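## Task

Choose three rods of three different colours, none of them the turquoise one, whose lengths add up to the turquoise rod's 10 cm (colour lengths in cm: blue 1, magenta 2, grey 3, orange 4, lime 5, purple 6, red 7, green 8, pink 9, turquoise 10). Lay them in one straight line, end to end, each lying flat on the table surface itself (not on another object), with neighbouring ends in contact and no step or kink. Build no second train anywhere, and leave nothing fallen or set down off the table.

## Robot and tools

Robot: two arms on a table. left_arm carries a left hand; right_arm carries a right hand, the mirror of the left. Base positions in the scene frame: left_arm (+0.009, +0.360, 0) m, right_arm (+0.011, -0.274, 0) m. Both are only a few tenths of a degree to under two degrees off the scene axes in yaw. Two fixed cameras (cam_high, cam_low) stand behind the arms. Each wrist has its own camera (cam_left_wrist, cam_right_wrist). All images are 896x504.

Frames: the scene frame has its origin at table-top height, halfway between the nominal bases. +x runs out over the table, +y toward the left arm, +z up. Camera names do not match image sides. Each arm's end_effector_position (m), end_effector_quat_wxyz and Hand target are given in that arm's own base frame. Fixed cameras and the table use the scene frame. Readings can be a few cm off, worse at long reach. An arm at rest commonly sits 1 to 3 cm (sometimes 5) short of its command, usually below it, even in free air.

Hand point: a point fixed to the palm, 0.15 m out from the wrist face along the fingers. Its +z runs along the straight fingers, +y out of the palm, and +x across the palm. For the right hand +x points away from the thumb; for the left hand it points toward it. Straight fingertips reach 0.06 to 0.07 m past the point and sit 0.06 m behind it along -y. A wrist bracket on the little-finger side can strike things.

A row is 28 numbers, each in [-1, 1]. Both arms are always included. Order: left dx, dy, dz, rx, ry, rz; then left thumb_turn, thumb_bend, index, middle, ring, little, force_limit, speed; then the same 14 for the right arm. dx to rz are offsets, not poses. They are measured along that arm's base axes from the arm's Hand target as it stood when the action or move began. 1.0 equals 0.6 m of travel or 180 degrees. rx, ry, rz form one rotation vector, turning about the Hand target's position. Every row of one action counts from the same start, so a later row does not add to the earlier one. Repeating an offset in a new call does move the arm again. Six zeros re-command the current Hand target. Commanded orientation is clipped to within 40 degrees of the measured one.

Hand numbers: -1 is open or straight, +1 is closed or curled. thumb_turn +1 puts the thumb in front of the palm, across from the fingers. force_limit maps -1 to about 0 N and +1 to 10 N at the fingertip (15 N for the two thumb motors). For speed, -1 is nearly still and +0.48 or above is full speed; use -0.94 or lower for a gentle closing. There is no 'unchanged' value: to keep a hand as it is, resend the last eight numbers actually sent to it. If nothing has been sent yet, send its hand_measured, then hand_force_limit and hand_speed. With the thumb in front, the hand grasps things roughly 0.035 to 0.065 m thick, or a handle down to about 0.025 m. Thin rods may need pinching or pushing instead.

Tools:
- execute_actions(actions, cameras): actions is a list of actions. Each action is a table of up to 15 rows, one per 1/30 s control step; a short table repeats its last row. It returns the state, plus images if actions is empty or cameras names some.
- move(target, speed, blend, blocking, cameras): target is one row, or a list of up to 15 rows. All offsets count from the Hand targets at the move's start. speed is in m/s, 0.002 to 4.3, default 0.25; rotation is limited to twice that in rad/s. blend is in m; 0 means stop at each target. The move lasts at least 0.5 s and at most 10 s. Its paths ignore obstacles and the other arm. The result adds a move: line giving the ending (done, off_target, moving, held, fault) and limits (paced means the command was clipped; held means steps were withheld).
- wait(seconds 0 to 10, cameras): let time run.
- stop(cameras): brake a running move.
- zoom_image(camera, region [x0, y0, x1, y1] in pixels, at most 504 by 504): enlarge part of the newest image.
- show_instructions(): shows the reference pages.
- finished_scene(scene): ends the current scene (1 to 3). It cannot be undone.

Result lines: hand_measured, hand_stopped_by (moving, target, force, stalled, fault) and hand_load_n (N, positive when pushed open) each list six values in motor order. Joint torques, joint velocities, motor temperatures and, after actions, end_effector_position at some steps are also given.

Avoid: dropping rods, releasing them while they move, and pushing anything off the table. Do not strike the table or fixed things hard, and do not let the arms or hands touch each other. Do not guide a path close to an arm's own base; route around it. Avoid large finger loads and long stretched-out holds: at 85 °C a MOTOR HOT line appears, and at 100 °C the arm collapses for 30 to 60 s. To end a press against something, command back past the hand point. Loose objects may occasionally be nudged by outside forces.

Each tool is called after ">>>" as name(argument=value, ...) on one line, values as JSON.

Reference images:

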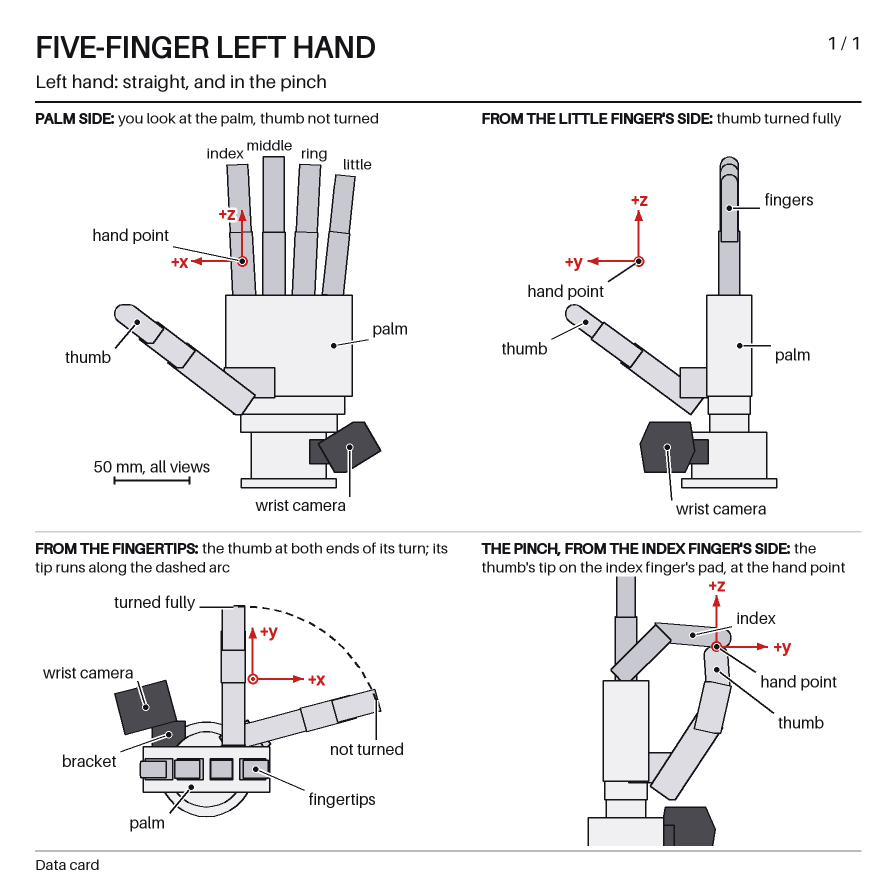

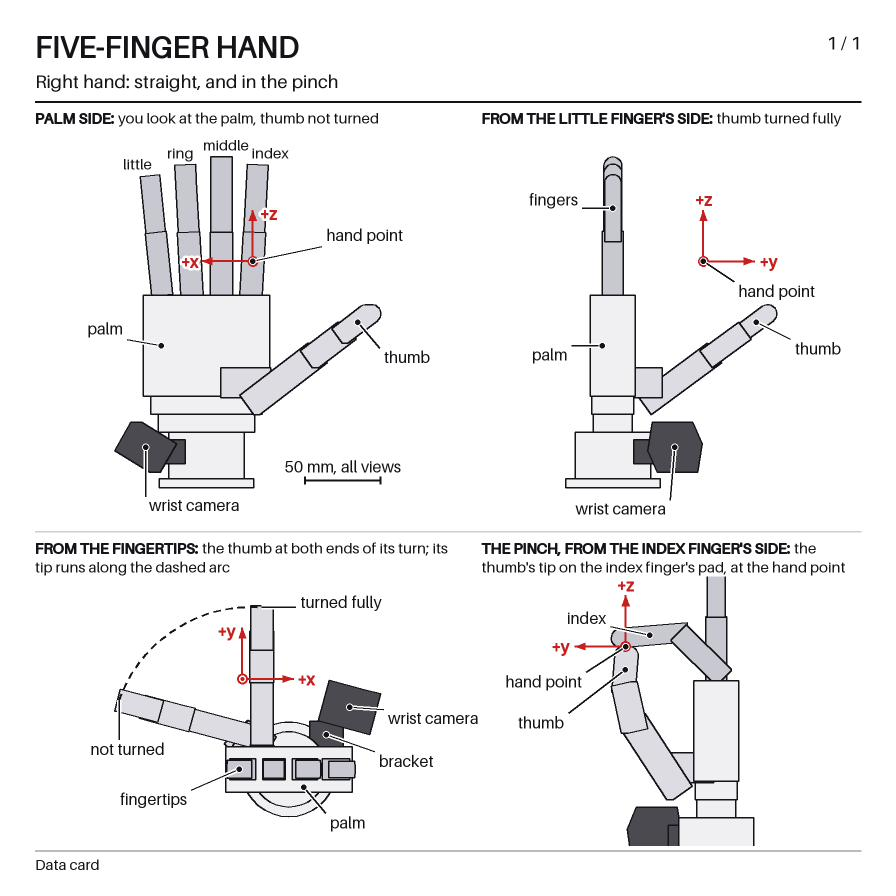

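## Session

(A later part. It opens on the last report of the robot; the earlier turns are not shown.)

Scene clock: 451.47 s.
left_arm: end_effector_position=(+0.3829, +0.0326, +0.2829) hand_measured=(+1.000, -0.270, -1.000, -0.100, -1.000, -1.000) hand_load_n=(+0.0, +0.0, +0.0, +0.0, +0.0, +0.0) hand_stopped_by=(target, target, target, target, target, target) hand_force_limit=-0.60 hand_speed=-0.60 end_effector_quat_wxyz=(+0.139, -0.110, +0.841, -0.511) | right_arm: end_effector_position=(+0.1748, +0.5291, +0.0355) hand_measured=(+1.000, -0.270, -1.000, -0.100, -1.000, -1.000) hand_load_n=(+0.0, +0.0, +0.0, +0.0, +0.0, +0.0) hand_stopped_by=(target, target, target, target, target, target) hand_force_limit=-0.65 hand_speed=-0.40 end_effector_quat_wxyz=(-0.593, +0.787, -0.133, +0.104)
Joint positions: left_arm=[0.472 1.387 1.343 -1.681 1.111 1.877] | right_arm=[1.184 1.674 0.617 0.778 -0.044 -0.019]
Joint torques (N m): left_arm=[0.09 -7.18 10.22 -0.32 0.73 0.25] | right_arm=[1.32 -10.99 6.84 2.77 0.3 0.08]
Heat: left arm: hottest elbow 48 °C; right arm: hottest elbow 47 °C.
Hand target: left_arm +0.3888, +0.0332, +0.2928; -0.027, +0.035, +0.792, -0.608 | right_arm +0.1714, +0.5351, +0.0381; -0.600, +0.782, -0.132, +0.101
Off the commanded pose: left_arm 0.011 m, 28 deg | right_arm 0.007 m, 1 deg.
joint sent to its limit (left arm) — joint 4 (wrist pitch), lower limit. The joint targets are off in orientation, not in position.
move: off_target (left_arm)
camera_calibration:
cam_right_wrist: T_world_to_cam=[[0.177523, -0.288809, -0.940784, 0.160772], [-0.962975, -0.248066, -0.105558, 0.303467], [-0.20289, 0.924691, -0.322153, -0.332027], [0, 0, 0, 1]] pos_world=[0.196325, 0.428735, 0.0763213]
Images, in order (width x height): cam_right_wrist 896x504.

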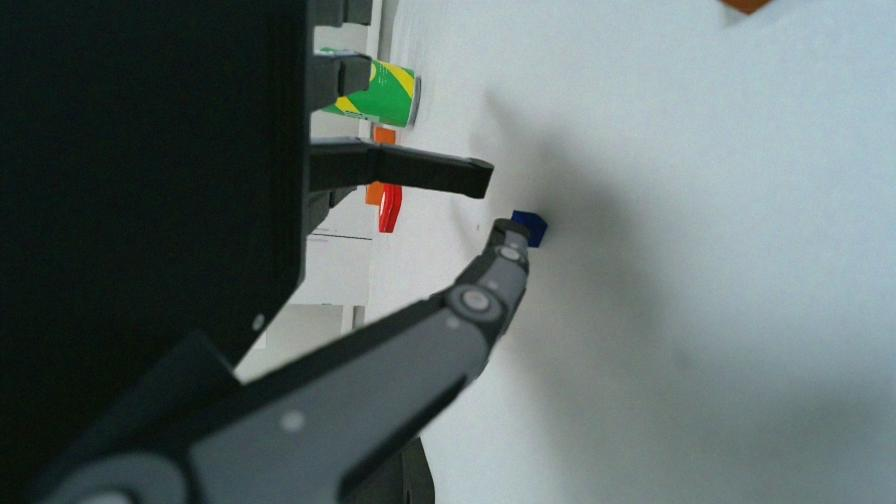

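>>> move(target=[[0,0,0,0,0,0,1,-0.27,-1,-0.1,-1,-1,-0.6,-0.6,-0.0095,0.0058,0,0,0,0,1,-0.27,-1,-0.1,-1,-1,-0.65,-0.4],[0,0,0,0,0,0,1,-0.27,-1,-0.1,-1,-1,-0.6,-0.6,-0.0095,0.0058,-0.0195,0,0,0,1,-0.27,-1,-0.1,-1,-1,-0.65,-0.4]], speed=[0.06,0.06], cameras=["cam_right_wrist"])

>>> zoom_image(camera="cam_right_wrist", region=[440, 140, 640, 260])

Scene clock: 455.77 s.
left_arm: end_effector_position=(+0.3829, +0.0326, +0.2829) hand_measured=(+1.000, -0.270, -1.000, -0.100, -1.000, -1.000) hand_load_n=(+0.5, +0.0, +0.0, +0.0, +0.0, +0.0) hand_stopped_by=(target, target, target, target, target, target) hand_force_limit=-0.60 hand_speed=-0.60 end_effector_quat_wxyz=(+0.139, -0.110, +0.841, -0.511) | right_arm: end_effector_position=(+0.1690, +0.5329, +0.0247) hand_measured=(+1.000, -0.270, -1.000, -0.100, -1.000, -1.000) hand_load_n=(+0.0, +0.0, +0.0, +0.0, +0.0, +0.0) hand_stopped_by=(target, target, target, target, target, target) hand_force_limit=-0.65 hand_speed=-0.40 end_effector_quat_wxyz=(-0.594, +0.787, -0.132, +0.104)
Joint positions: left_arm=[0.472 1.387 1.343 -1.681 1.111 1.877] | right_arm=[1.201 1.712 0.617 0.818 -0.028 -0.016]
Joint torques (N m): left_arm=[0.21 -7.24 10.14 -0.25 0.74 0.26] | right_arm=[1.38 -10.99 6.52 2.76 0.3 0.1]
Heat: left arm: hottest elbow 48 °C; right arm: hottest elbow 47 °C.
Hand target: left_arm +0.3888, +0.0332, +0.2928; -0.027, +0.035, +0.792, -0.608 | right_arm +0.1657, +0.5386, +0.0265; -0.600, +0.782, -0.132, +0.101
Off the commanded pose: left_arm 0.011 m, 28 deg | right_arm 0.007 m, 1 deg.
joint sent to its limit (left arm) — joint 4 (wrist pitch), lower limit. The joint targets are off in orientation, not in position.
move: off_target (left_arm)
camera_calibration:
cam_right_wrist: T_world_to_cam=[[0.18015, -0.287616, -0.94065, 0.151716], [-0.962382, -0.249272, -0.108094, 0.298252], [-0.203388, 0.924738, -0.321703, -0.340152], [0, 0, 0, 1]] pos_world=[0.190517, 0.432533, 0.0655237]
Images, in order (width x height): cam_right_wrist 896x504.

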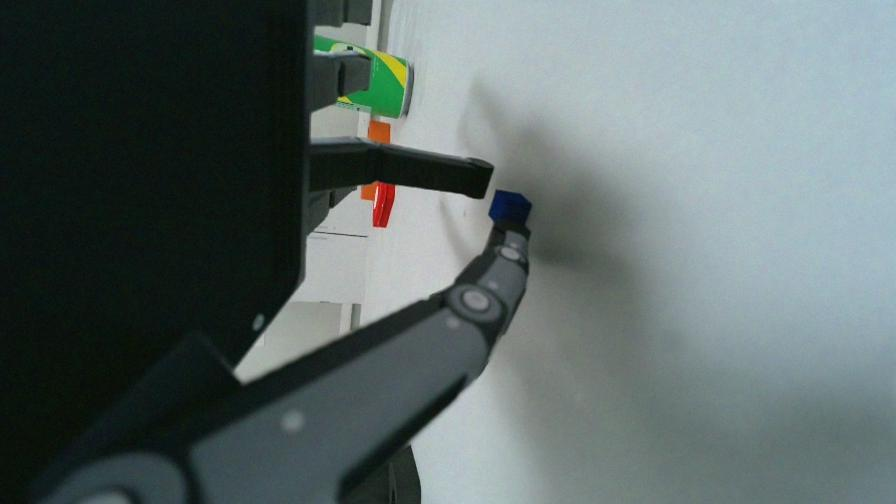

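Scaled by 2.520 from the camera's 896x504 image, which has a finer 1280x720 frame.

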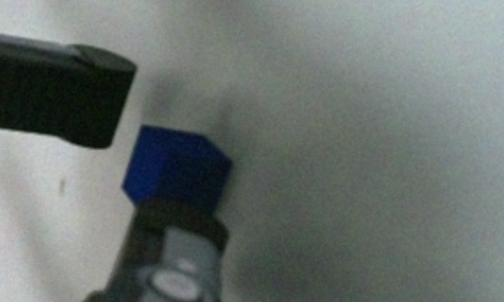

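>>> move(target=[0,0,0,0,0,0,1,-0.27,-1,-0.1,-1,-1,-0.6,-0.6,0,0,0,0,0,0,1,-0.25,-1,0.3,-1,-1,-0.65,-0.9], cameras=["cam_right_wrist"])

>>> zoom_image(camera="cam_right_wrist", region=[440, 140, 640, 260])

Scene clock: 459.10 s.
left_arm: end_effector_position=(+0.3829, +0.0326, +0.2829) hand_measured=(+1.000, -0.270, -1.000, -0.100, -1.000, -1.000) hand_load_n=(+0.0, +0.0, +0.0, +0.0, +0.0, +0.0) hand_stopped_by=(target, target, target, target, target, target) hand_force_limit=-0.60 hand_speed=-0.60 end_effector_quat_wxyz=(+0.139, -0.110, +0.841, -0.511) | right_arm: end_effector_position=(+0.1690, +0.5329, +0.0248) hand_measured=(+1.000, -0.250, -1.000, +0.140, -1.000, -1.000) hand_load_n=(+0.5, +3.0, +0.0, +3.5, +0.0, -0.5) hand_stopped_by=(target, target, target, force, target, target) hand_force_limit=-0.65 hand_speed=-0.90 end_effector_quat_wxyz=(-0.594, +0.787, -0.132, +0.105)
Joint positions: left_arm=[0.472 1.387 1.343 -1.681 1.111 1.877] | right_arm=[1.201 1.712 0.617 0.818 -0.028 -0.016]
Joint torques (N m): left_arm=[0.03 -7.36 10.21 -0.35 0.72 0.28] | right_arm=[1.38 -10.93 6.5 2.73 0.31 0.09]
Heat: left arm: hottest elbow 48 °C; right arm: hottest elbow 47 °C.
Hand target: left_arm +0.3888, +0.0332, +0.2928; -0.027, +0.035, +0.792, -0.608 | right_arm +0.1657, +0.5386, +0.0265; -0.600, +0.782, -0.132, +0.101
Off the commanded pose: left_arm 0.011 m, 28 deg | right_arm 0.007 m, 1 deg.
joint sent to its limit (left arm) — joint 4 (wrist pitch), lower limit. The joint targets are off in orientation, not in position.
move: off_target (left_arm)
camera_calibration:
cam_right_wrist: T_world_to_cam=[[0.180244, -0.287289, -0.940732, 0.151658], [-0.962364, -0.249265, -0.108266, 0.298267], [-0.203388, 0.924841, -0.321406, -0.340183], [0, 0, 0, 1]] pos_world=[0.190517, 0.432533, 0.0656253]
Images, in order (width x height): cam_right_wrist 896x504.

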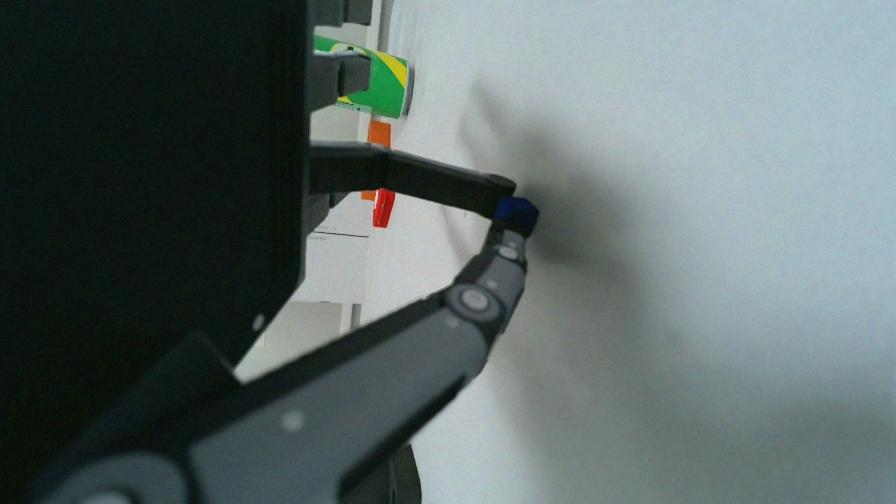

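Scaled by 2.520 from the camera's 896x504 image, which has a finer 1280x720 frame.

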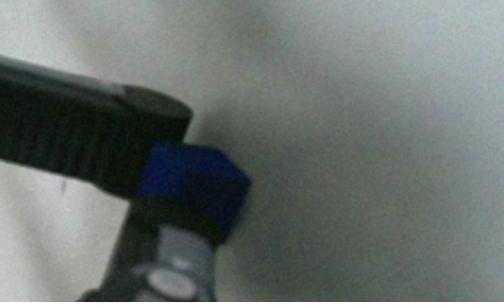

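>>> zoom_image(camera="cam_right_wrist", region=[480, 170, 560, 240])

Scaled by 6.300 from the camera's 896x504 image, which has a finer 1280x720 frame.

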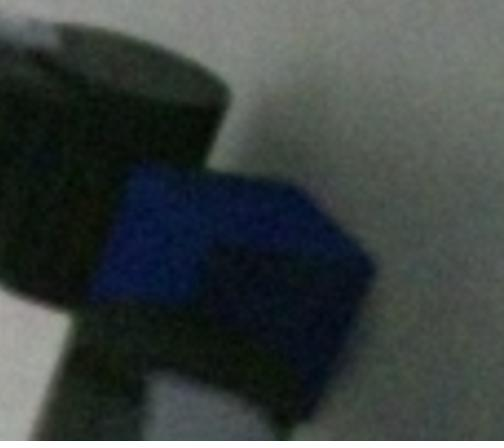

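>>> move(target=[[0,0,0,0,0,0,1,-0.27,-1,-0.1,-1,-1,-0.6,-0.6,0,0,0.1,0,0,0,1,-0.25,-1,0.3,-1,-1,-0.65,-0.9],[0,0,0,0,0,0,1,-0.27,-1,-0.1,-1,-1,-0.6,-0.6,0.4318,-0.2177,0.1,0,0,0,1,-0.25,-1,0.3,-1,-1,-0.65,-0.9],[0,0,0,0,0,0,1,-0.27,-1,-0.1,-1,-1,-0.6,-0.6,0.395,-0.2023,0.0698,0,0,0,1,-0.25,-1,0.3,-1,-1,-0.65,-0.9],[0,0,0,0,0,0,1,-0.27,-1,-0.1,-1,-1,-0.6,-0.6,0.3878,-0.1968,0.0247,0,0,0,1,-0.25,-1,0.3,-1,-1,-0.65,-0.9]], speed=[0.1,0.2,0.1,0.06], blend=[0.01,0.01,0,0], cameras=["cam_right_wrist"])

>>> zoom_image(camera="cam_right_wrist", region=[440, 140, 640, 260])

Scene clock: 478.47 s.
left_arm: end_effector_position=(+0.3829, +0.0326, +0.2829) hand_measured=(+1.000, -0.270, -1.000, -0.100, -1.000, -1.000) hand_load_n=(+0.0, +0.0, +0.0, +0.0, +0.0, +0.0) hand_stopped_by=(target, target, target, target, target, target) hand_force_limit=-0.60 hand_speed=-0.60 end_effector_quat_wxyz=(+0.139, -0.110, +0.841, -0.511) | right_arm: end_effector_position=(+0.3996, +0.4153, +0.0428) hand_measured=(+1.000, -0.250, -1.000, +0.140, -1.000, -1.000) hand_load_n=(+0.5, +3.0, +0.0, +4.0, +0.0, +0.0) hand_stopped_by=(target, target, target, force, target, target) hand_force_limit=-0.65 hand_speed=-0.90 end_effector_quat_wxyz=(-0.597, +0.784, -0.137, +0.100)
Joint positions: left_arm=[0.472 1.387 1.343 -1.681 1.111 1.877] | right_arm=[0.58 1.753 0.788 0.631 -0.624 -0.193]
Joint torques (N m): left_arm=[0.03 -7.36 10.11 -0.32 0.73 0.27] | right_arm=[1.32 -12.57 7.12 2.58 0.13 0]
Heat: left arm: hottest elbow 49 °C; right arm: hottest elbow 47 °C.
Hand target: left_arm +0.3888, +0.0332, +0.2928; -0.027, +0.035, +0.792, -0.608 | right_arm +0.3984, +0.4205, +0.0413; -0.600, +0.782, -0.132, +0.101
Off the commanded pose: left_arm 0.011 m, 28 deg | right_arm 0.006 m, 1 deg.
joint sent to its limit (left arm) — joint 4 (wrist pitch), lower limit. The joint targets are off in orientation, not in position.
move: off_target (left_arm)
camera_calibration:
cam_right_wrist: T_world_to_cam=[[0.167929, -0.276725, -0.946162, 0.0939539], [-0.964454, -0.244768, -0.0995875, 0.491404], [-0.204032, 0.929253, -0.307993, -0.180956], [0, 0, 0, 1]] pos_world=[0.421238, 0.314434, 0.0821002]
Images, in order (width x height): cam_right_wrist 896x504.

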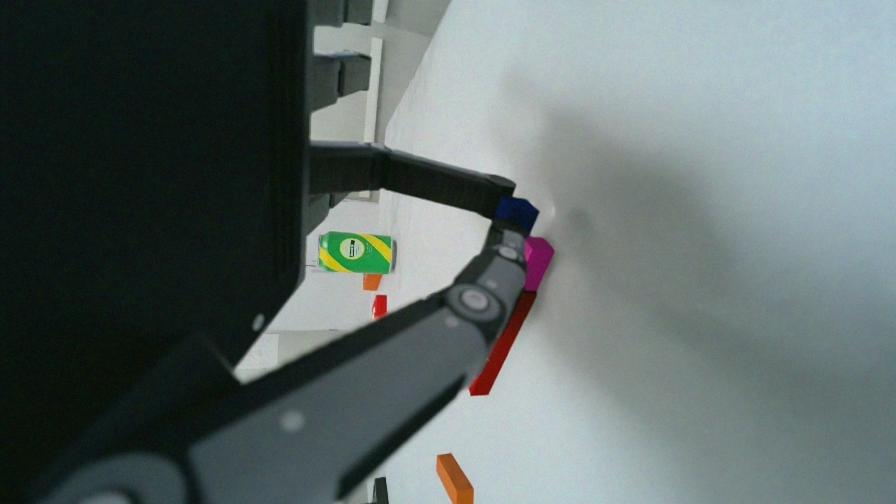

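Scaled by 2.520 from the camera's 896x504 image, which has a finer 1280x720 frame.

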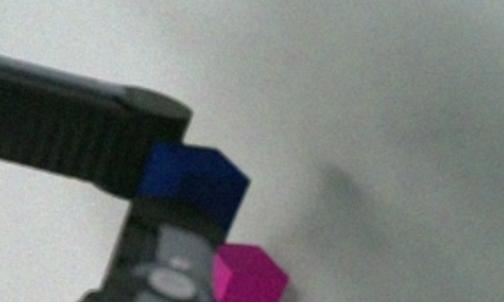

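>>> move(target=[0,0,0,0,0,0,1,-0.27,-1,-0.1,-1,-1,-0.6,-0.6,-0.0048,0.0045,-0.025,0,0,0,1,-0.25,-1,0.3,-1,-1,-0.65,-0.9], speed=0.05, cameras=["cam_right_wrist"])

>>> zoom_image(camera="cam_right_wrist", region=[440, 140, 640, 260])

Scene clock: 483.53 s.
left_arm: end_effector_position=(+0.3829, +0.0326, +0.2829) hand_measured=(+1.000, -0.270, -1.000, -0.100, -1.000, -1.000) hand_load_n=(+0.0, +0.0, +0.0, +0.0, +0.0, +0.0) hand_stopped_by=(target, target, target, target, target, target) hand_force_limit=-0.60 hand_speed=-0.60 end_effector_quat_wxyz=(+0.139, -0.110, +0.841, -0.511) | right_arm: end_effector_position=(+0.3977, +0.4185, +0.0296) hand_measured=(+1.000, -0.250, -1.000, +0.140, -1.000, -1.000) hand_load_n=(+0.5, +3.0, -0.5, +3.5, +0.0, +0.0) hand_stopped_by=(target, target, target, force, target, target) hand_force_limit=-0.65 hand_speed=-0.90 end_effector_quat_wxyz=(-0.598, +0.783, -0.135, +0.102)
Joint positions: left_arm=[0.472 1.387 1.343 -1.681 1.111 1.877] | right_arm=[0.589 1.789 0.782 0.678 -0.616 -0.193]
Joint torques (N m): left_arm=[0.09 -7.18 10.15 -0.35 0.73 0.27] | right_arm=[1.38 -12.45 6.68 2.58 0.14 0.02]
Heat: left arm: hottest elbow 49 °C; right arm: hottest elbow 47 °C.
Hand target: left_arm +0.3888, +0.0332, +0.2928; -0.027, +0.035, +0.792, -0.608 | right_arm +0.3955, +0.4232, +0.0263; -0.600, +0.782, -0.132, +0.101
Off the commanded pose: left_arm 0.011 m, 28 deg | right_arm 0.006 m, 0 deg.
joint sent to its limit (left arm) — joint 4 (wrist pitch), lower limit. The joint targets are off in orientation, not in position.
move: off_target (left_arm)
camera_calibration:
cam_right_wrist: T_world_to_cam=[[0.174018, -0.275778, -0.945338, 0.0798577], [-0.963612, -0.245492, -0.105766, 0.489129], [-0.202905, 0.929344, -0.308463, -0.18877], [0, 0, 0, 1]] pos_world=[0.419132, 0.317532, 0.0689973]
Images, in order (width x height): cam_right_wrist 896x504.

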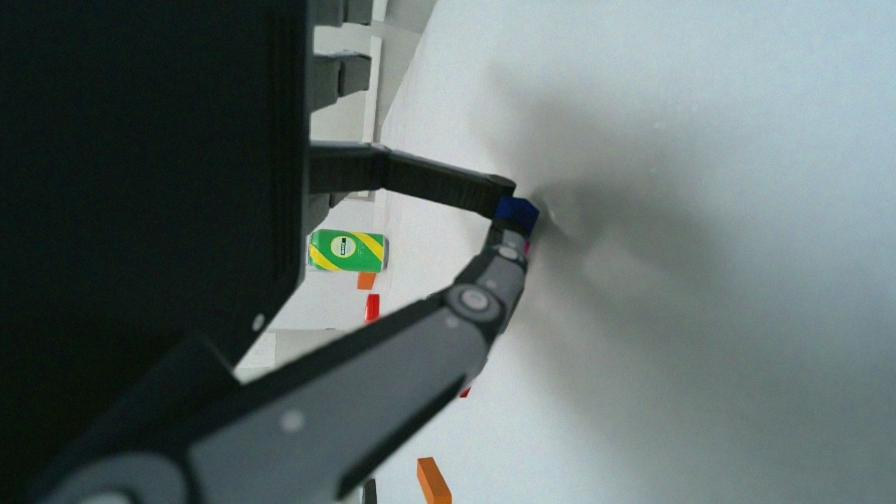

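Scaled by 2.520 from the camera's 896x504 image, which has a finer 1280x720 frame.

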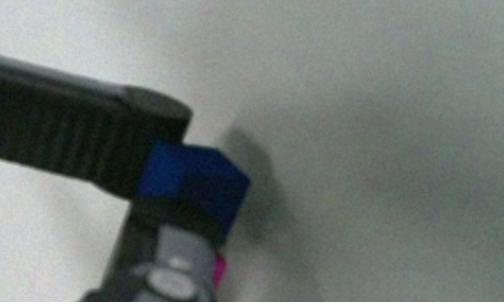

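>>> move(target=[0,0,0,0,0,0,1,-0.27,-1,-0.1,-1,-1,-0.6,-0.6,0,0,-0.0088,0,0,0,1,-0.25,-1,0.3,-1,-1,-0.65,-0.9], speed=0.05, cameras=["cam_right_wrist"])

>>> zoom_image(camera="cam_right_wrist", region=[480, 170, 560, 250])

Scene clock: 486.67 s.
left_arm: end_effector_position=(+0.3829, +0.0326, +0.2829) hand_measured=(+1.000, -0.270, -1.000, -0.100, -1.000, -1.000) hand_load_n=(+0.5, +0.0, +0.0, +0.0, +0.0, +0.0) hand_stopped_by=(target, target, target, target, target, target) hand_force_limit=-0.60 hand_speed=-0.60 end_effector_quat_wxyz=(+0.139, -0.110, +0.841, -0.511) | right_arm: end_effector_position=(+0.3984, +0.4190, +0.0263) hand_measured=(+1.000, -0.250, -1.000, +0.140, -1.000, -1.000) hand_load_n=(+0.5, +2.5, +0.0, +3.0, +0.0, +0.0) hand_stopped_by=(target, target, target, force, target, target) hand_force_limit=-0.65 hand_speed=-0.90 end_effector_quat_wxyz=(-0.599, +0.782, -0.134, +0.103)
Joint positions: left_arm=[0.472 1.387 1.343 -1.681 1.111 1.877] | right_arm=[0.589 1.8 0.782 0.694 -0.616 -0.193]
Joint torques (N m): left_arm=[0.09 -7.59 10.17 -0.29 0.72 0.25] | right_arm=[1.26 -12.45 6.49 2.56 0.14 0.03]
Heat: left arm: hottest elbow 49 °C; right arm: hottest elbow 47 °C.
Hand target: left_arm +0.3888, +0.0332, +0.2928; -0.027, +0.035, +0.792, -0.608 | right_arm +0.3955, +0.4232, +0.0211; -0.600, +0.782, -0.132, +0.101
Off the commanded pose: left_arm 0.011 m, 28 deg | right_arm 0.007 m, 0 deg.
joint sent to its limit (left arm) — joint 4 (wrist pitch), lower limit. The joint targets are off in orientation, not in position.
move: off_target (left_arm)
camera_calibration:
cam_right_wrist: T_world_to_cam=[[0.177068, -0.273753, -0.94536, 0.074639], [-0.963266, -0.245253, -0.109403, 0.489453], [-0.201903, 0.930006, -0.307123, -0.190815], [0, 0, 0, 1]] pos_world=[0.419731, 0.317932, 0.0655045]
Images, in order (width x height): cam_right_wrist 896x504.

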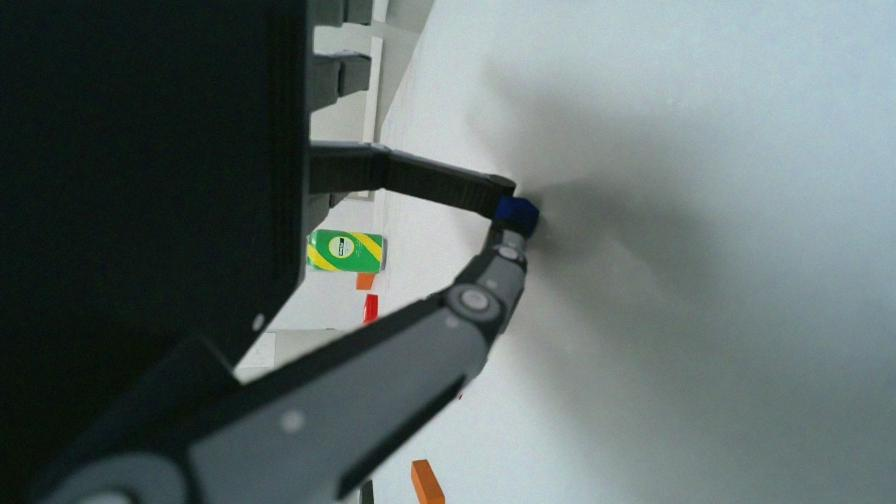

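Scaled by 6.300 from the camera's 896x504 image, which has a finer 1280x720 frame.

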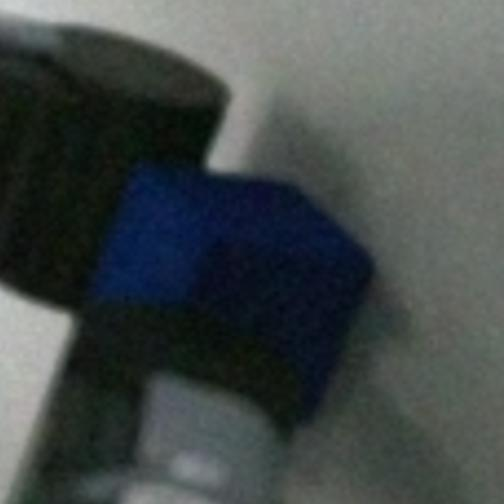

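>>> move(target=[0,0,0,0,0,0,1,-0.27,-1,-0.1,-1,-1,-0.6,-0.6,-0.0217,0,0.0017,0,0,0,1,-0.25,-1,0.3,-1,-1,-0.65,-0.9], speed=0.04, cameras=["cam_right_wrist"])

>>> zoom_image(camera="cam_right_wrist", region=[480, 170, 560, 250])

Scene clock: 493.97 s.
left_arm: end_effector_position=(+0.3829, +0.0326, +0.2829) hand_measured=(+1.000, -0.270, -1.000, -0.100, -1.000, -1.000) hand_load_n=(+0.0, +0.0, +0.0, +0.0, +0.0, +0.0) hand_stopped_by=(target, target, target, target, target, target) hand_force_limit=-0.60 hand_speed=-0.60 end_effector_quat_wxyz=(+0.139, -0.110, +0.841, -0.511) | right_arm: end_effector_position=(+0.3904, +0.4216, +0.0242) hand_measured=(+1.000, -0.250, -1.000, +0.140, -1.000, -1.000) hand_load_n=(+0.5, +0.0, -0.5, +4.0, +0.0, +0.0) hand_stopped_by=(target, target, target, force, target, target) hand_force_limit=-0.65 hand_speed=-0.90 end_effector_quat_wxyz=(-0.601, +0.781, -0.131, +0.107)
Joint positions: left_arm=[0.472 1.387 1.343 -1.681 1.111 1.877] | right_arm=[0.605 1.799 0.763 0.722 -0.601 -0.192]
Joint torques (N m): left_arm=[0.09 -7.47 10.15 -0.28 0.74 0.26] | right_arm=[1.49 -13.8 5.26 2.1 0.19 0.08]
Heat: left arm: hottest elbow 49 °C; right arm: hottest elbow 46 °C.
Hand target: left_arm +0.3888, +0.0332, +0.2928; -0.027, +0.035, +0.792, -0.608 | right_arm +0.3824, +0.4232, +0.0220; -0.600, +0.782, -0.132, +0.101
Off the commanded pose: left_arm 0.011 m, 28 deg | right_arm 0.008 m, 1 deg.
joint sent to its limit (left arm) — joint 4 (wrist pitch), lower limit. The joint targets are off in orientation, not in position.
move: off_target (left_arm)
camera_calibration:
cam_right_wrist: T_world_to_cam=[[0.186945, -0.271371, -0.944145, 0.0699136], [-0.961806, -0.246179, -0.119684, 0.4823], [-0.19995, 0.930459, -0.307029, -0.196489], [0, 0, 0, 1]] pos_world=[0.411521, 0.32053, 0.0634044]
Images, in order (width x height): cam_right_wrist 896x504.

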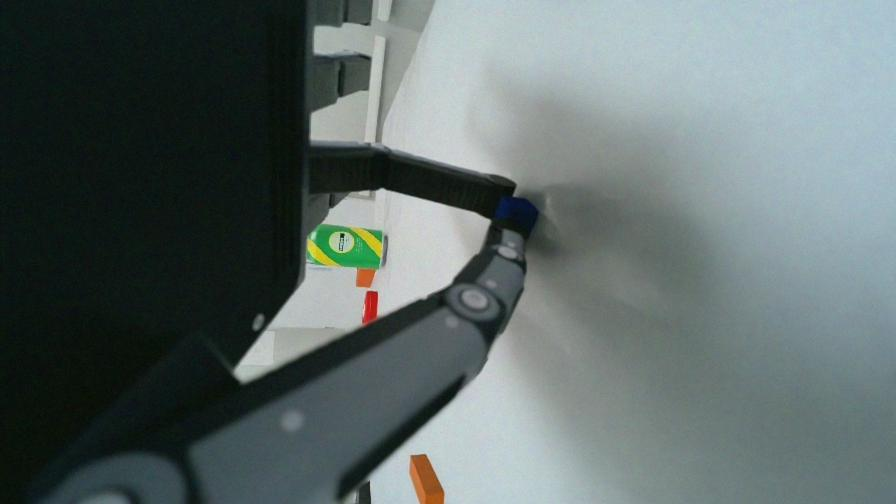

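Scaled by 6.300 from the camera's 896x504 image, which has a finer 1280x720 frame.

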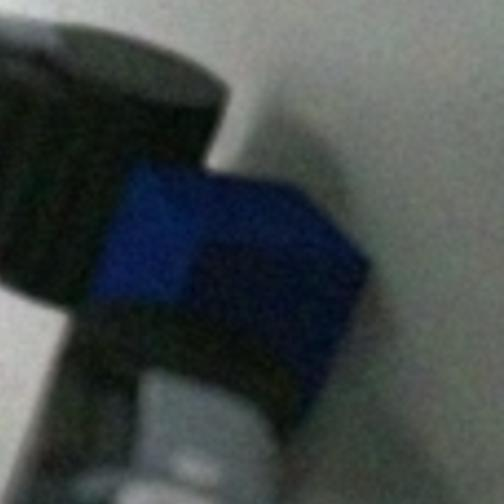

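>>> move(target=[0,0,0,0,0,0,1,-0.27,-1,-0.1,-1,-1,-0.6,-0.6,0.0017,0.005,0.002,0,0,0,1,-0.25,-1,0.3,-1,-1,-0.65,-0.9], speed=0.04, cameras=["cam_right_wrist"])

>>> zoom_image(camera="cam_right_wrist", region=[480, 170, 560, 250])

Scene clock: 500.33 s.
left_arm: end_effector_position=(+0.3829, +0.0326, +0.2829) hand_measured=(+1.000, -0.270, -1.000, -0.100, -1.000, -1.000) hand_load_n=(+0.0, +0.0, +0.0, -0.5, +0.0, +0.0) hand_stopped_by=(target, target, target, target, target, target) hand_force_limit=-0.60 hand_speed=-0.60 end_effector_quat_wxyz=(+0.139, -0.110, +0.841, -0.511) | right_arm: end_effector_position=(+0.3896, +0.4228, +0.0243) hand_measured=(+1.000, -0.250, -1.000, +0.140, -1.000, -1.000) hand_load_n=(+0.0, +0.0, +0.0, +4.0, +0.0, +0.0) hand_stopped_by=(target, target, target, force, target, target) hand_force_limit=-0.65 hand_speed=-0.90 end_effector_quat_wxyz=(-0.601, +0.781, -0.131, +0.106)
Joint positions: left_arm=[0.472 1.387 1.343 -1.681 1.111 1.877] | right_arm=[0.608 1.799 0.763 0.722 -0.597 -0.189]
Joint torques (N m): left_arm=[0.09 -7.12 10.18 -0.27 0.73 0.25] | right_arm=[1.44 -13.63 5.98 1.88 0.2 0.08]
Heat: left arm: hottest elbow 49 °C; right arm: hottest elbow 46 °C.
Hand target: left_arm +0.3888, +0.0332, +0.2928; -0.027, +0.035, +0.792, -0.608 | right_arm +0.3834, +0.4262, +0.0233; -0.600, +0.782, -0.132, +0.101
Off the commanded pose: left_arm 0.011 m, 28 deg | right_arm 0.007 m, 1 deg.
joint sent to its limit (left arm) — joint 4 (wrist pitch), lower limit. The joint targets are off in orientation, not in position.
move: off_target (left_arm)
camera_calibration:
cam_right_wrist: T_world_to_cam=[[0.185662, -0.271545, -0.944348, 0.0710979], [-0.962135, -0.245426, -0.118588, 0.481569], [-0.199565, 0.930607, -0.306829, -0.197973], [0, 0, 0, 1]] pos_world=[0.410626, 0.321731, 0.0635056]
Images, in order (width x height): cam_right_wrist 896x504.

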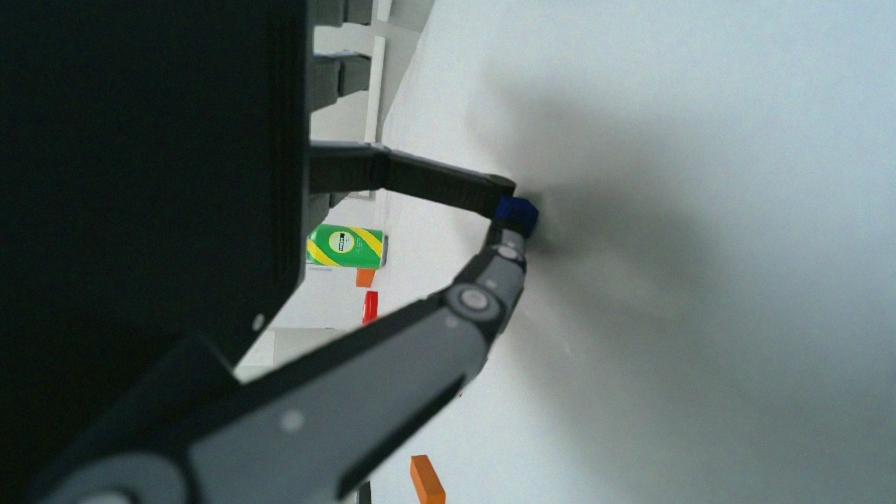

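Scaled by 6.300 from the camera's 896x504 image, which has a finer 1280x720 frame.

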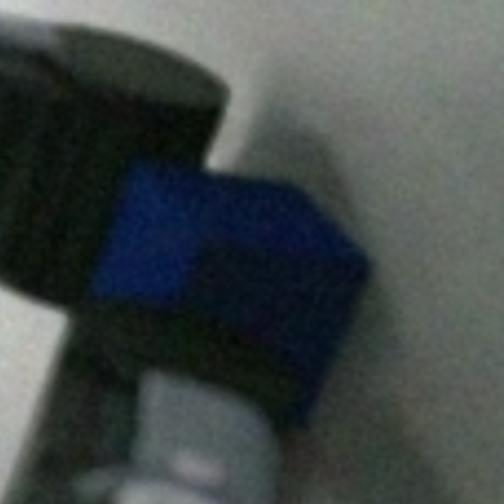

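>>> move(target=[0,0,0,0,0,0,1,-0.27,-1,-0.1,-1,-1,-0.6,-0.6,0,0,0,0,0,0,1,-0.25,0.3,0.3,-1,-1,-0.65,-0.7], speed=0.04, cameras=["cam_right_wrist"])

>>> zoom_image(camera="cam_right_wrist", region=[440, 140, 640, 260])

Scene clock: 504.87 s.
left_arm: end_effector_position=(+0.3829, +0.0326, +0.2829) hand_measured=(+1.000, -0.270, -1.000, -0.100, -1.000, -1.000) hand_load_n=(+0.0, +0.0, +0.0, +0.0, +0.0, +0.0) hand_stopped_by=(target, target, target, target, target, target) hand_force_limit=-0.60 hand_speed=-0.60 end_effector_quat_wxyz=(+0.139, -0.110, +0.841, -0.511) | right_arm: end_effector_position=(+0.3896, +0.4229, +0.0247) hand_measured=(+1.000, -0.250, +0.212, +0.140, -1.000, -1.000) hand_load_n=(+0.0, +4.0, +2.5, +3.0, +0.0, +0.0) hand_stopped_by=(target, target, force, force, target, target) hand_force_limit=-0.65 hand_speed=-0.70 end_effector_quat_wxyz=(-0.601, +0.781, -0.132, +0.106)
Joint positions: left_arm=[0.472 1.387 1.343 -1.681 1.111 1.877] | right_arm=[0.608 1.798 0.763 0.722 -0.597 -0.188]
Joint torques (N m): left_arm=[-0.15 -7.12 10.14 -0.36 0.72 0.25] | right_arm=[1.38 -13.57 5.97 1.89 0.18 0.06]
Heat: left arm: hottest elbow 49 °C; right arm: hottest elbow 46 °C.
Hand target: left_arm +0.3888, +0.0332, +0.2928; -0.027, +0.035, +0.792, -0.608 | right_arm +0.3835, +0.4262, +0.0233; -0.600, +0.782, -0.132, +0.101
Off the commanded pose: left_arm 0.011 m, 28 deg | right_arm 0.007 m, 1 deg.
joint sent to its limit (left arm) — joint 4 (wrist pitch), lower limit. The joint targets are off in orientation, not in position.
move: off_target (left_arm)
camera_calibration:
cam_right_wrist: T_world_to_cam=[[0.184799, -0.270907, -0.944701, 0.0715572], [-0.962404, -0.244595, -0.11812, 0.481423], [-0.199069, 0.931012, -0.305922, -0.198271], [0, 0, 0, 1]] pos_world=[0.41063, 0.321731, 0.0638106]
Images, in order (width x height): cam_right_wrist 896x504.

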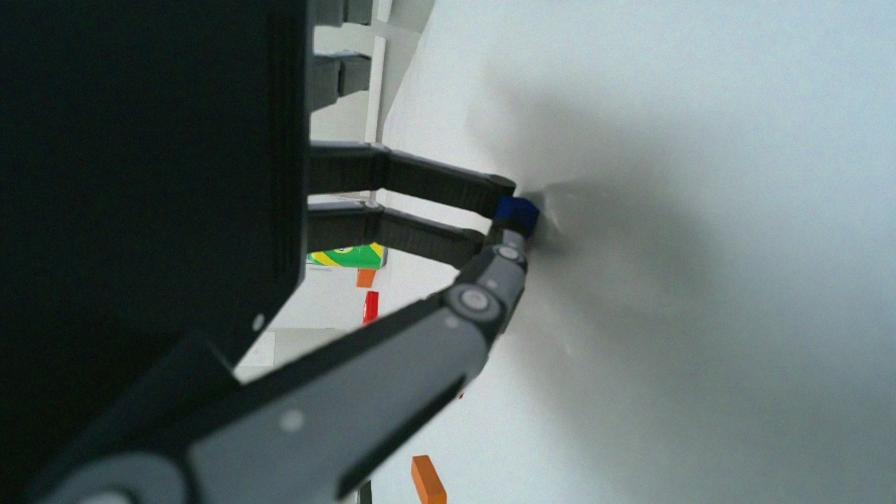

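Scaled by 2.520 from the camera's 896x504 image, which has a finer 1280x720 frame.

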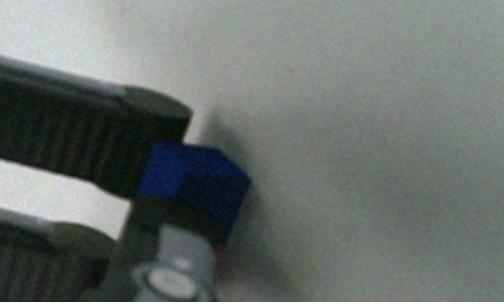

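>>> move(target=[[0,0,0,0,0,0,1,-0.27,-1,-0.1,-1,-1,-0.6,-0.6,0,0,0.0033,0,0,0,1,-0.27,-0.1,-0.1,-1,-1,-0.65,-0.6],[0,0,0,0,0,0,1,-0.27,-1,-0.1,-1,-1,-0.6,-0.6,0,0,0.1333,0,0,0,1,-0.27,-0.1,-0.1,-1,-1,-0.65,-0.6]], speed=[0.04,0.1], cameras=["cam_right_wrist"])

>>> zoom_image(camera="cam_right_wrist", region=[480, 200, 640, 360])

Scene clock: 510.80 s.
left_arm: end_effector_position=(+0.3829, +0.0326, +0.2829) hand_measured=(+1.000, -0.270, -1.000, -0.100, -1.000, -1.000) hand_load_n=(+0.0, +0.0, +0.0, +0.0, +0.0, +0.0) hand_stopped_by=(target, target, target, target, target, target) hand_force_limit=-0.60 hand_speed=-0.60 end_effector_quat_wxyz=(+0.139, -0.110, +0.841, -0.511) | right_arm: end_effector_position=(+0.3736, +0.4126, +0.0810) hand_measured=(+1.000, -0.270, -0.100, -0.100, -1.000, -1.000) hand_load_n=(+0.0, +0.0, +0.0, +0.0, +0.0, +0.0) hand_stopped_by=(target, target, target, target, target, target) hand_force_limit=-0.65 hand_speed=-0.60 end_effector_quat_wxyz=(-0.588, +0.791, -0.142, +0.093)
Joint positions: left_arm=[0.472 1.387 1.343 -1.681 1.111 1.877] | right_arm=[0.61 1.604 0.758 0.486 -0.596 -0.187]
Joint torques (N m): left_arm=[0.15 -7.24 10.07 -0.34 0.72 0.26] | right_arm=[1.32 -12.98 11.49 1.52 0.11 0.06]
Heat: left arm: hottest elbow 49 °C; right arm: hottest elbow 46 °C.
Hand target: left_arm +0.3888, +0.0332, +0.2928; -0.027, +0.035, +0.792, -0.608 | right_arm +0.3836, +0.4262, +0.1034; -0.600, +0.782, -0.132, +0.101
Off the commanded pose: left_arm 0.011 m, 28 deg | right_arm 0.028 m, 2 deg.
joint sent to its limit (left arm) — joint 4 (wrist pitch), lower limit. The joint targets are off in orientation, not in position.
move: off_target (left_arm, right_arm)
camera_calibration:
cam_right_wrist: T_world_to_cam=[[0.148789, -0.295904, -0.943558, 0.148563], [-0.965918, -0.247869, -0.0745822, 0.469293], [-0.21181, 0.922497, -0.3227, -0.165045], [0, 0, 0, 1]] pos_world=[0.396236, 0.312537, 0.121919]
Images, in order (width x height): cam_right_wrist 896x504.

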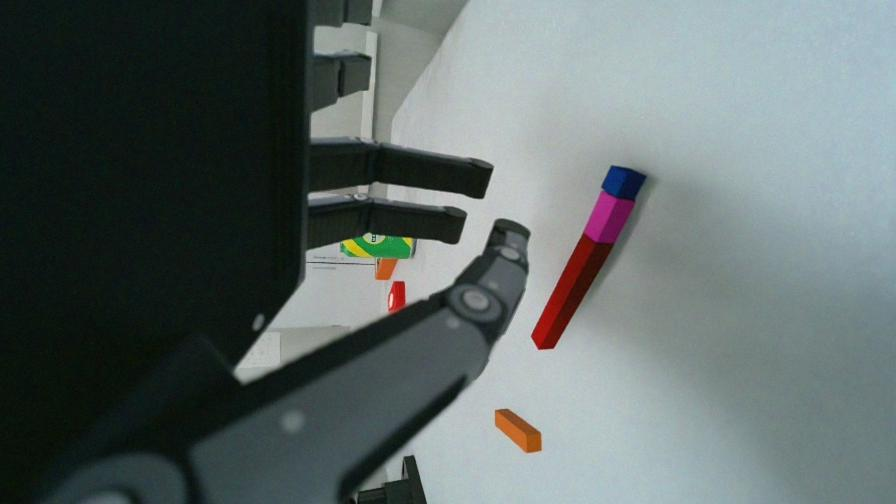

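Scaled by 3.150 from the camera's 896x504 image, which has a finer 1280x720 frame.

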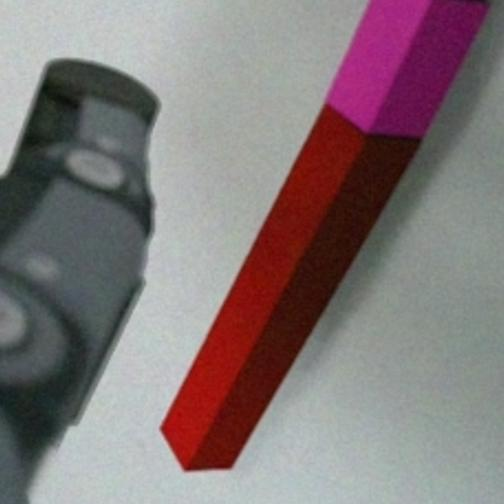

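>>> zoom_image(camera="cam_right_wrist", region=[570, 150, 670, 260])

>>> zoom_image(camera="cam_right_wrist", region=[515, 150, 665, 360])

Scaled by 4.582 from the camera's 896x504 image, which has a finer 1280x720 frame.

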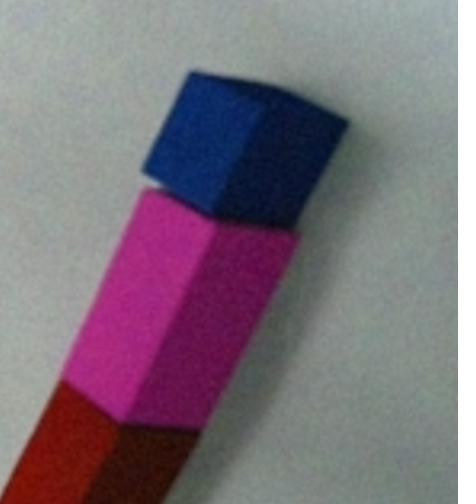

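Scaled by 2.400 from the camera's 896x504 image, which has a finer 1280x720 frame.

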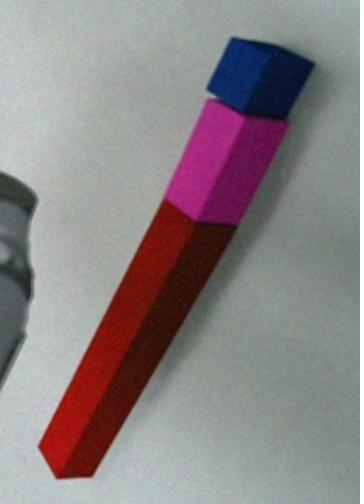

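>>> move(target=[[0,0,0,0,0,0,1,-0.27,-1,-0.1,-1,-1,-0.6,-0.6,0.1038,-0.0327,-0.034,0,0,0,1,-0.2,0.33,-1,-1,-1,-0.65,-0.4],[0,0,0,0,0,0,1,-0.27,-1,-0.1,-1,-1,-0.6,-0.6,0.0837,-0.0257,-0.0608,0,0,0,1,-0.2,0.33,-1,-1,-1,-0.65,-0.4],[0,0,0,0,0,0,1,-0.27,-1,-0.1,-1,-1,-0.6,-0.6,0.0765,-0.0202,-0.106,0,0,0,1,-0.2,0.33,-1,-1,-1,-0.65,-0.4]], speed=[0.12,0.1,0.06], cameras=["cam_right_wrist"])

>>> zoom_image(camera="cam_right_wrist", region=[440, 170, 600, 330])

Scene clock: 529.90 s.
left_arm: end_effector_position=(+0.3829, +0.0326, +0.2829) hand_measured=(+1.000, -0.270, -1.000, -0.100, -1.000, -1.000) hand_load_n=(+0.0, +0.0, +0.0, +0.0, +0.0, +0.0) hand_stopped_by=(target, target, target, target, target, target) hand_force_limit=-0.60 hand_speed=-0.60 end_effector_quat_wxyz=(+0.139, -0.110, +0.841, -0.511) | right_arm: end_effector_position=(+0.4304, +0.4089, +0.0416) hand_measured=(+1.000, -0.200, +0.278, -1.000, -1.000, -1.000) hand_load_n=(+0.0, +0.5, +3.5, +0.0, -0.5, +0.0) hand_stopped_by=(target, target, force, target, target, target) hand_force_limit=-0.65 hand_speed=-0.40 end_effector_quat_wxyz=(-0.598, +0.784, -0.136, +0.100)
Joint positions: left_arm=[0.472 1.387 1.343 -1.681 1.111 1.877] | right_arm=[0.533 1.795 0.855 0.594 -0.67 -0.214]
Joint torques (N m): left_arm=[0.21 -7.18 10.14 -0.31 0.72 0.27] | right_arm=[1.38 -13.33 7.27 2.54 0.11 0.01]
Heat: left arm: hottest elbow 49 °C; right arm: hottest elbow 50 °C.
Hand target: left_arm +0.3888, +0.0332, +0.2928; -0.027, +0.035, +0.792, -0.608 | right_arm +0.4295, +0.4140, +0.0396; -0.600, +0.782, -0.132, +0.101
Off the commanded pose: left_arm 0.011 m, 28 deg | right_arm 0.006 m, 1 deg.
joint sent to its limit (left arm) — joint 4 (wrist pitch), lower limit. The joint targets are off in orientation, not in position.
move: off_target (left_arm)
camera_calibration:
cam_right_wrist: T_world_to_cam=[[0.169719, -0.276286, -0.945971, 0.0849826], [-0.964098, -0.245477, -0.101275, 0.519598], [-0.204234, 0.929197, -0.308029, -0.168859], [0, 0, 0, 1]] pos_world=[0.452033, 0.307933, 0.0809999]
Images, in order (width x height): cam_right_wrist 896x504.

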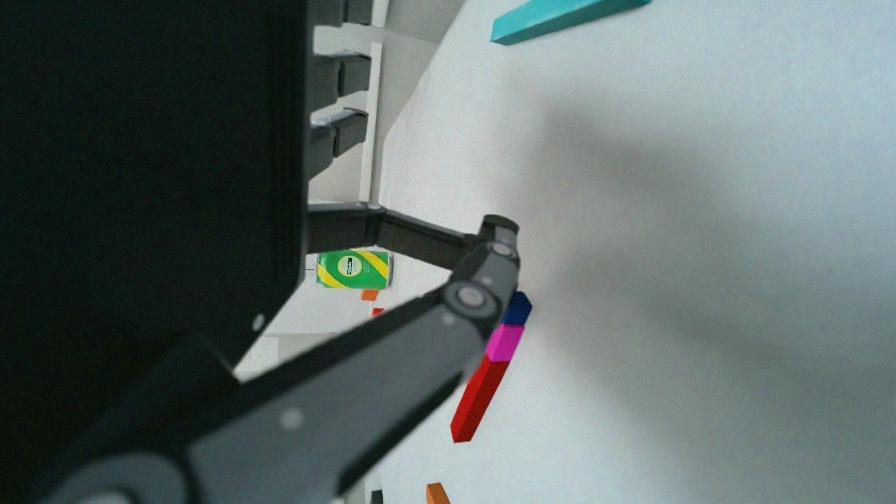

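Scaled by 3.150 from the camera's 896x504 image, which has a finer 1280x720 frame.

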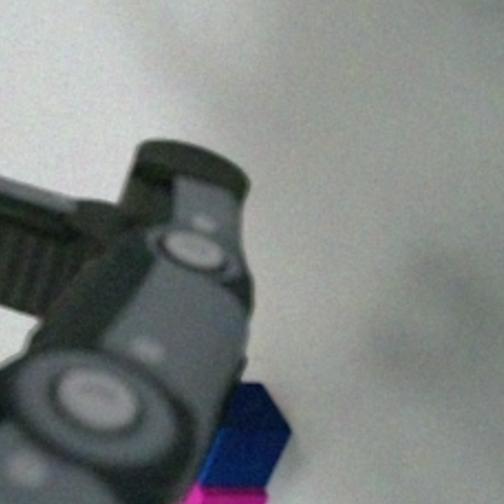

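>>> move(target=[0,0,0,0,0,0,1,-0.27,-1,-0.1,-1,-1,-0.6,-0.6,-0.005,0.0065,-0.0243,0,0,0,1,-0.2,0.33,-1,-1,-1,-0.65,-0.4], speed=0.06, cameras=["cam_right_wrist"])

>>> zoom_image(camera="cam_right_wrist", region=[440, 170, 600, 330])

Scene clock: 537.60 s.
left_arm: end_effector_position=(+0.3829, +0.0326, +0.2829) hand_measured=(+1.000, -0.270, -1.000, -0.100, -1.000, -1.000) hand_load_n=(+0.0, +0.0, +0.0, +0.0, +0.0, +0.0) hand_stopped_by=(target, target, target, target, target, target) hand_force_limit=-0.60 hand_speed=-0.60 end_effector_quat_wxyz=(+0.139, -0.110, +0.841, -0.511) | right_arm: end_effector_position=(+0.4286, +0.4132, +0.0293) hand_measured=(+1.000, -0.200, +0.278, -1.000, -1.000, -1.000) hand_load_n=(+0.0, +1.0, +3.5, +0.0, +0.0, +0.0) hand_stopped_by=(target, target, force, target, target, target) hand_force_limit=-0.65 hand_speed=-0.40 end_effector_quat_wxyz=(-0.599, +0.783, -0.134, +0.103)
Joint positions: left_arm=[0.472 1.387 1.343 -1.681 1.111 1.877] | right_arm=[0.543 1.827 0.851 0.639 -0.66 -0.214]
Joint torques (N m): left_arm=[0.03 -6.89 10.11 -0.38 0.73 0.27] | right_arm=[1.32 -13.39 6.91 2.56 0.12 0.04]
Heat: left arm: hottest elbow 49 °C; right arm: hottest elbow 49 °C.
Hand target: left_arm +0.3888, +0.0332, +0.2928; -0.027, +0.035, +0.792, -0.608 | right_arm +0.4265, +0.4180, +0.0251; -0.600, +0.782, -0.132, +0.101
Off the commanded pose: left_arm 0.011 m, 28 deg | right_arm 0.007 m, 0 deg.
joint sent to its limit (left arm) — joint 4 (wrist pitch), lower limit. The joint targets are off in orientation, not in position.
move: off_target (left_arm)
camera_calibration:
cam_right_wrist: T_world_to_cam=[[0.177468, -0.27516, -0.944877, 0.0709398], [-0.962961, -0.246608, -0.109049, 0.517942], [-0.203008, 0.929232, -0.308733, -0.177547], [0, 0, 0, 1]] pos_world=[0.450124, 0.312231, 0.0686956]
Images, in order (width x height): cam_right_wrist 896x504.

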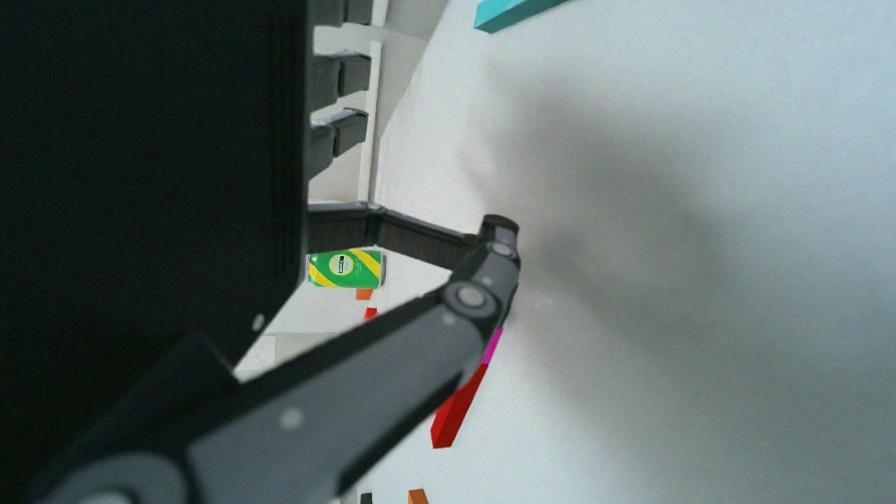

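Scaled by 3.150 from the camera's 896x504 image, which has a finer 1280x720 frame.

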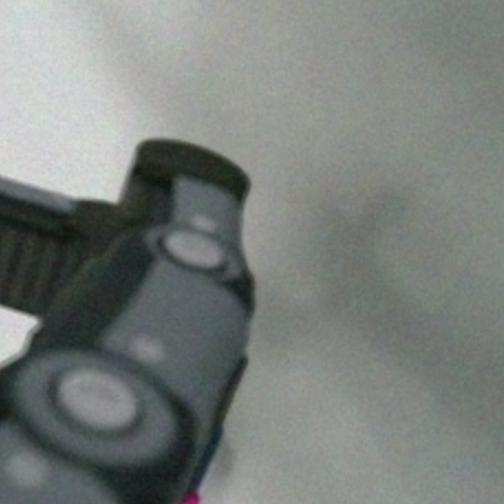

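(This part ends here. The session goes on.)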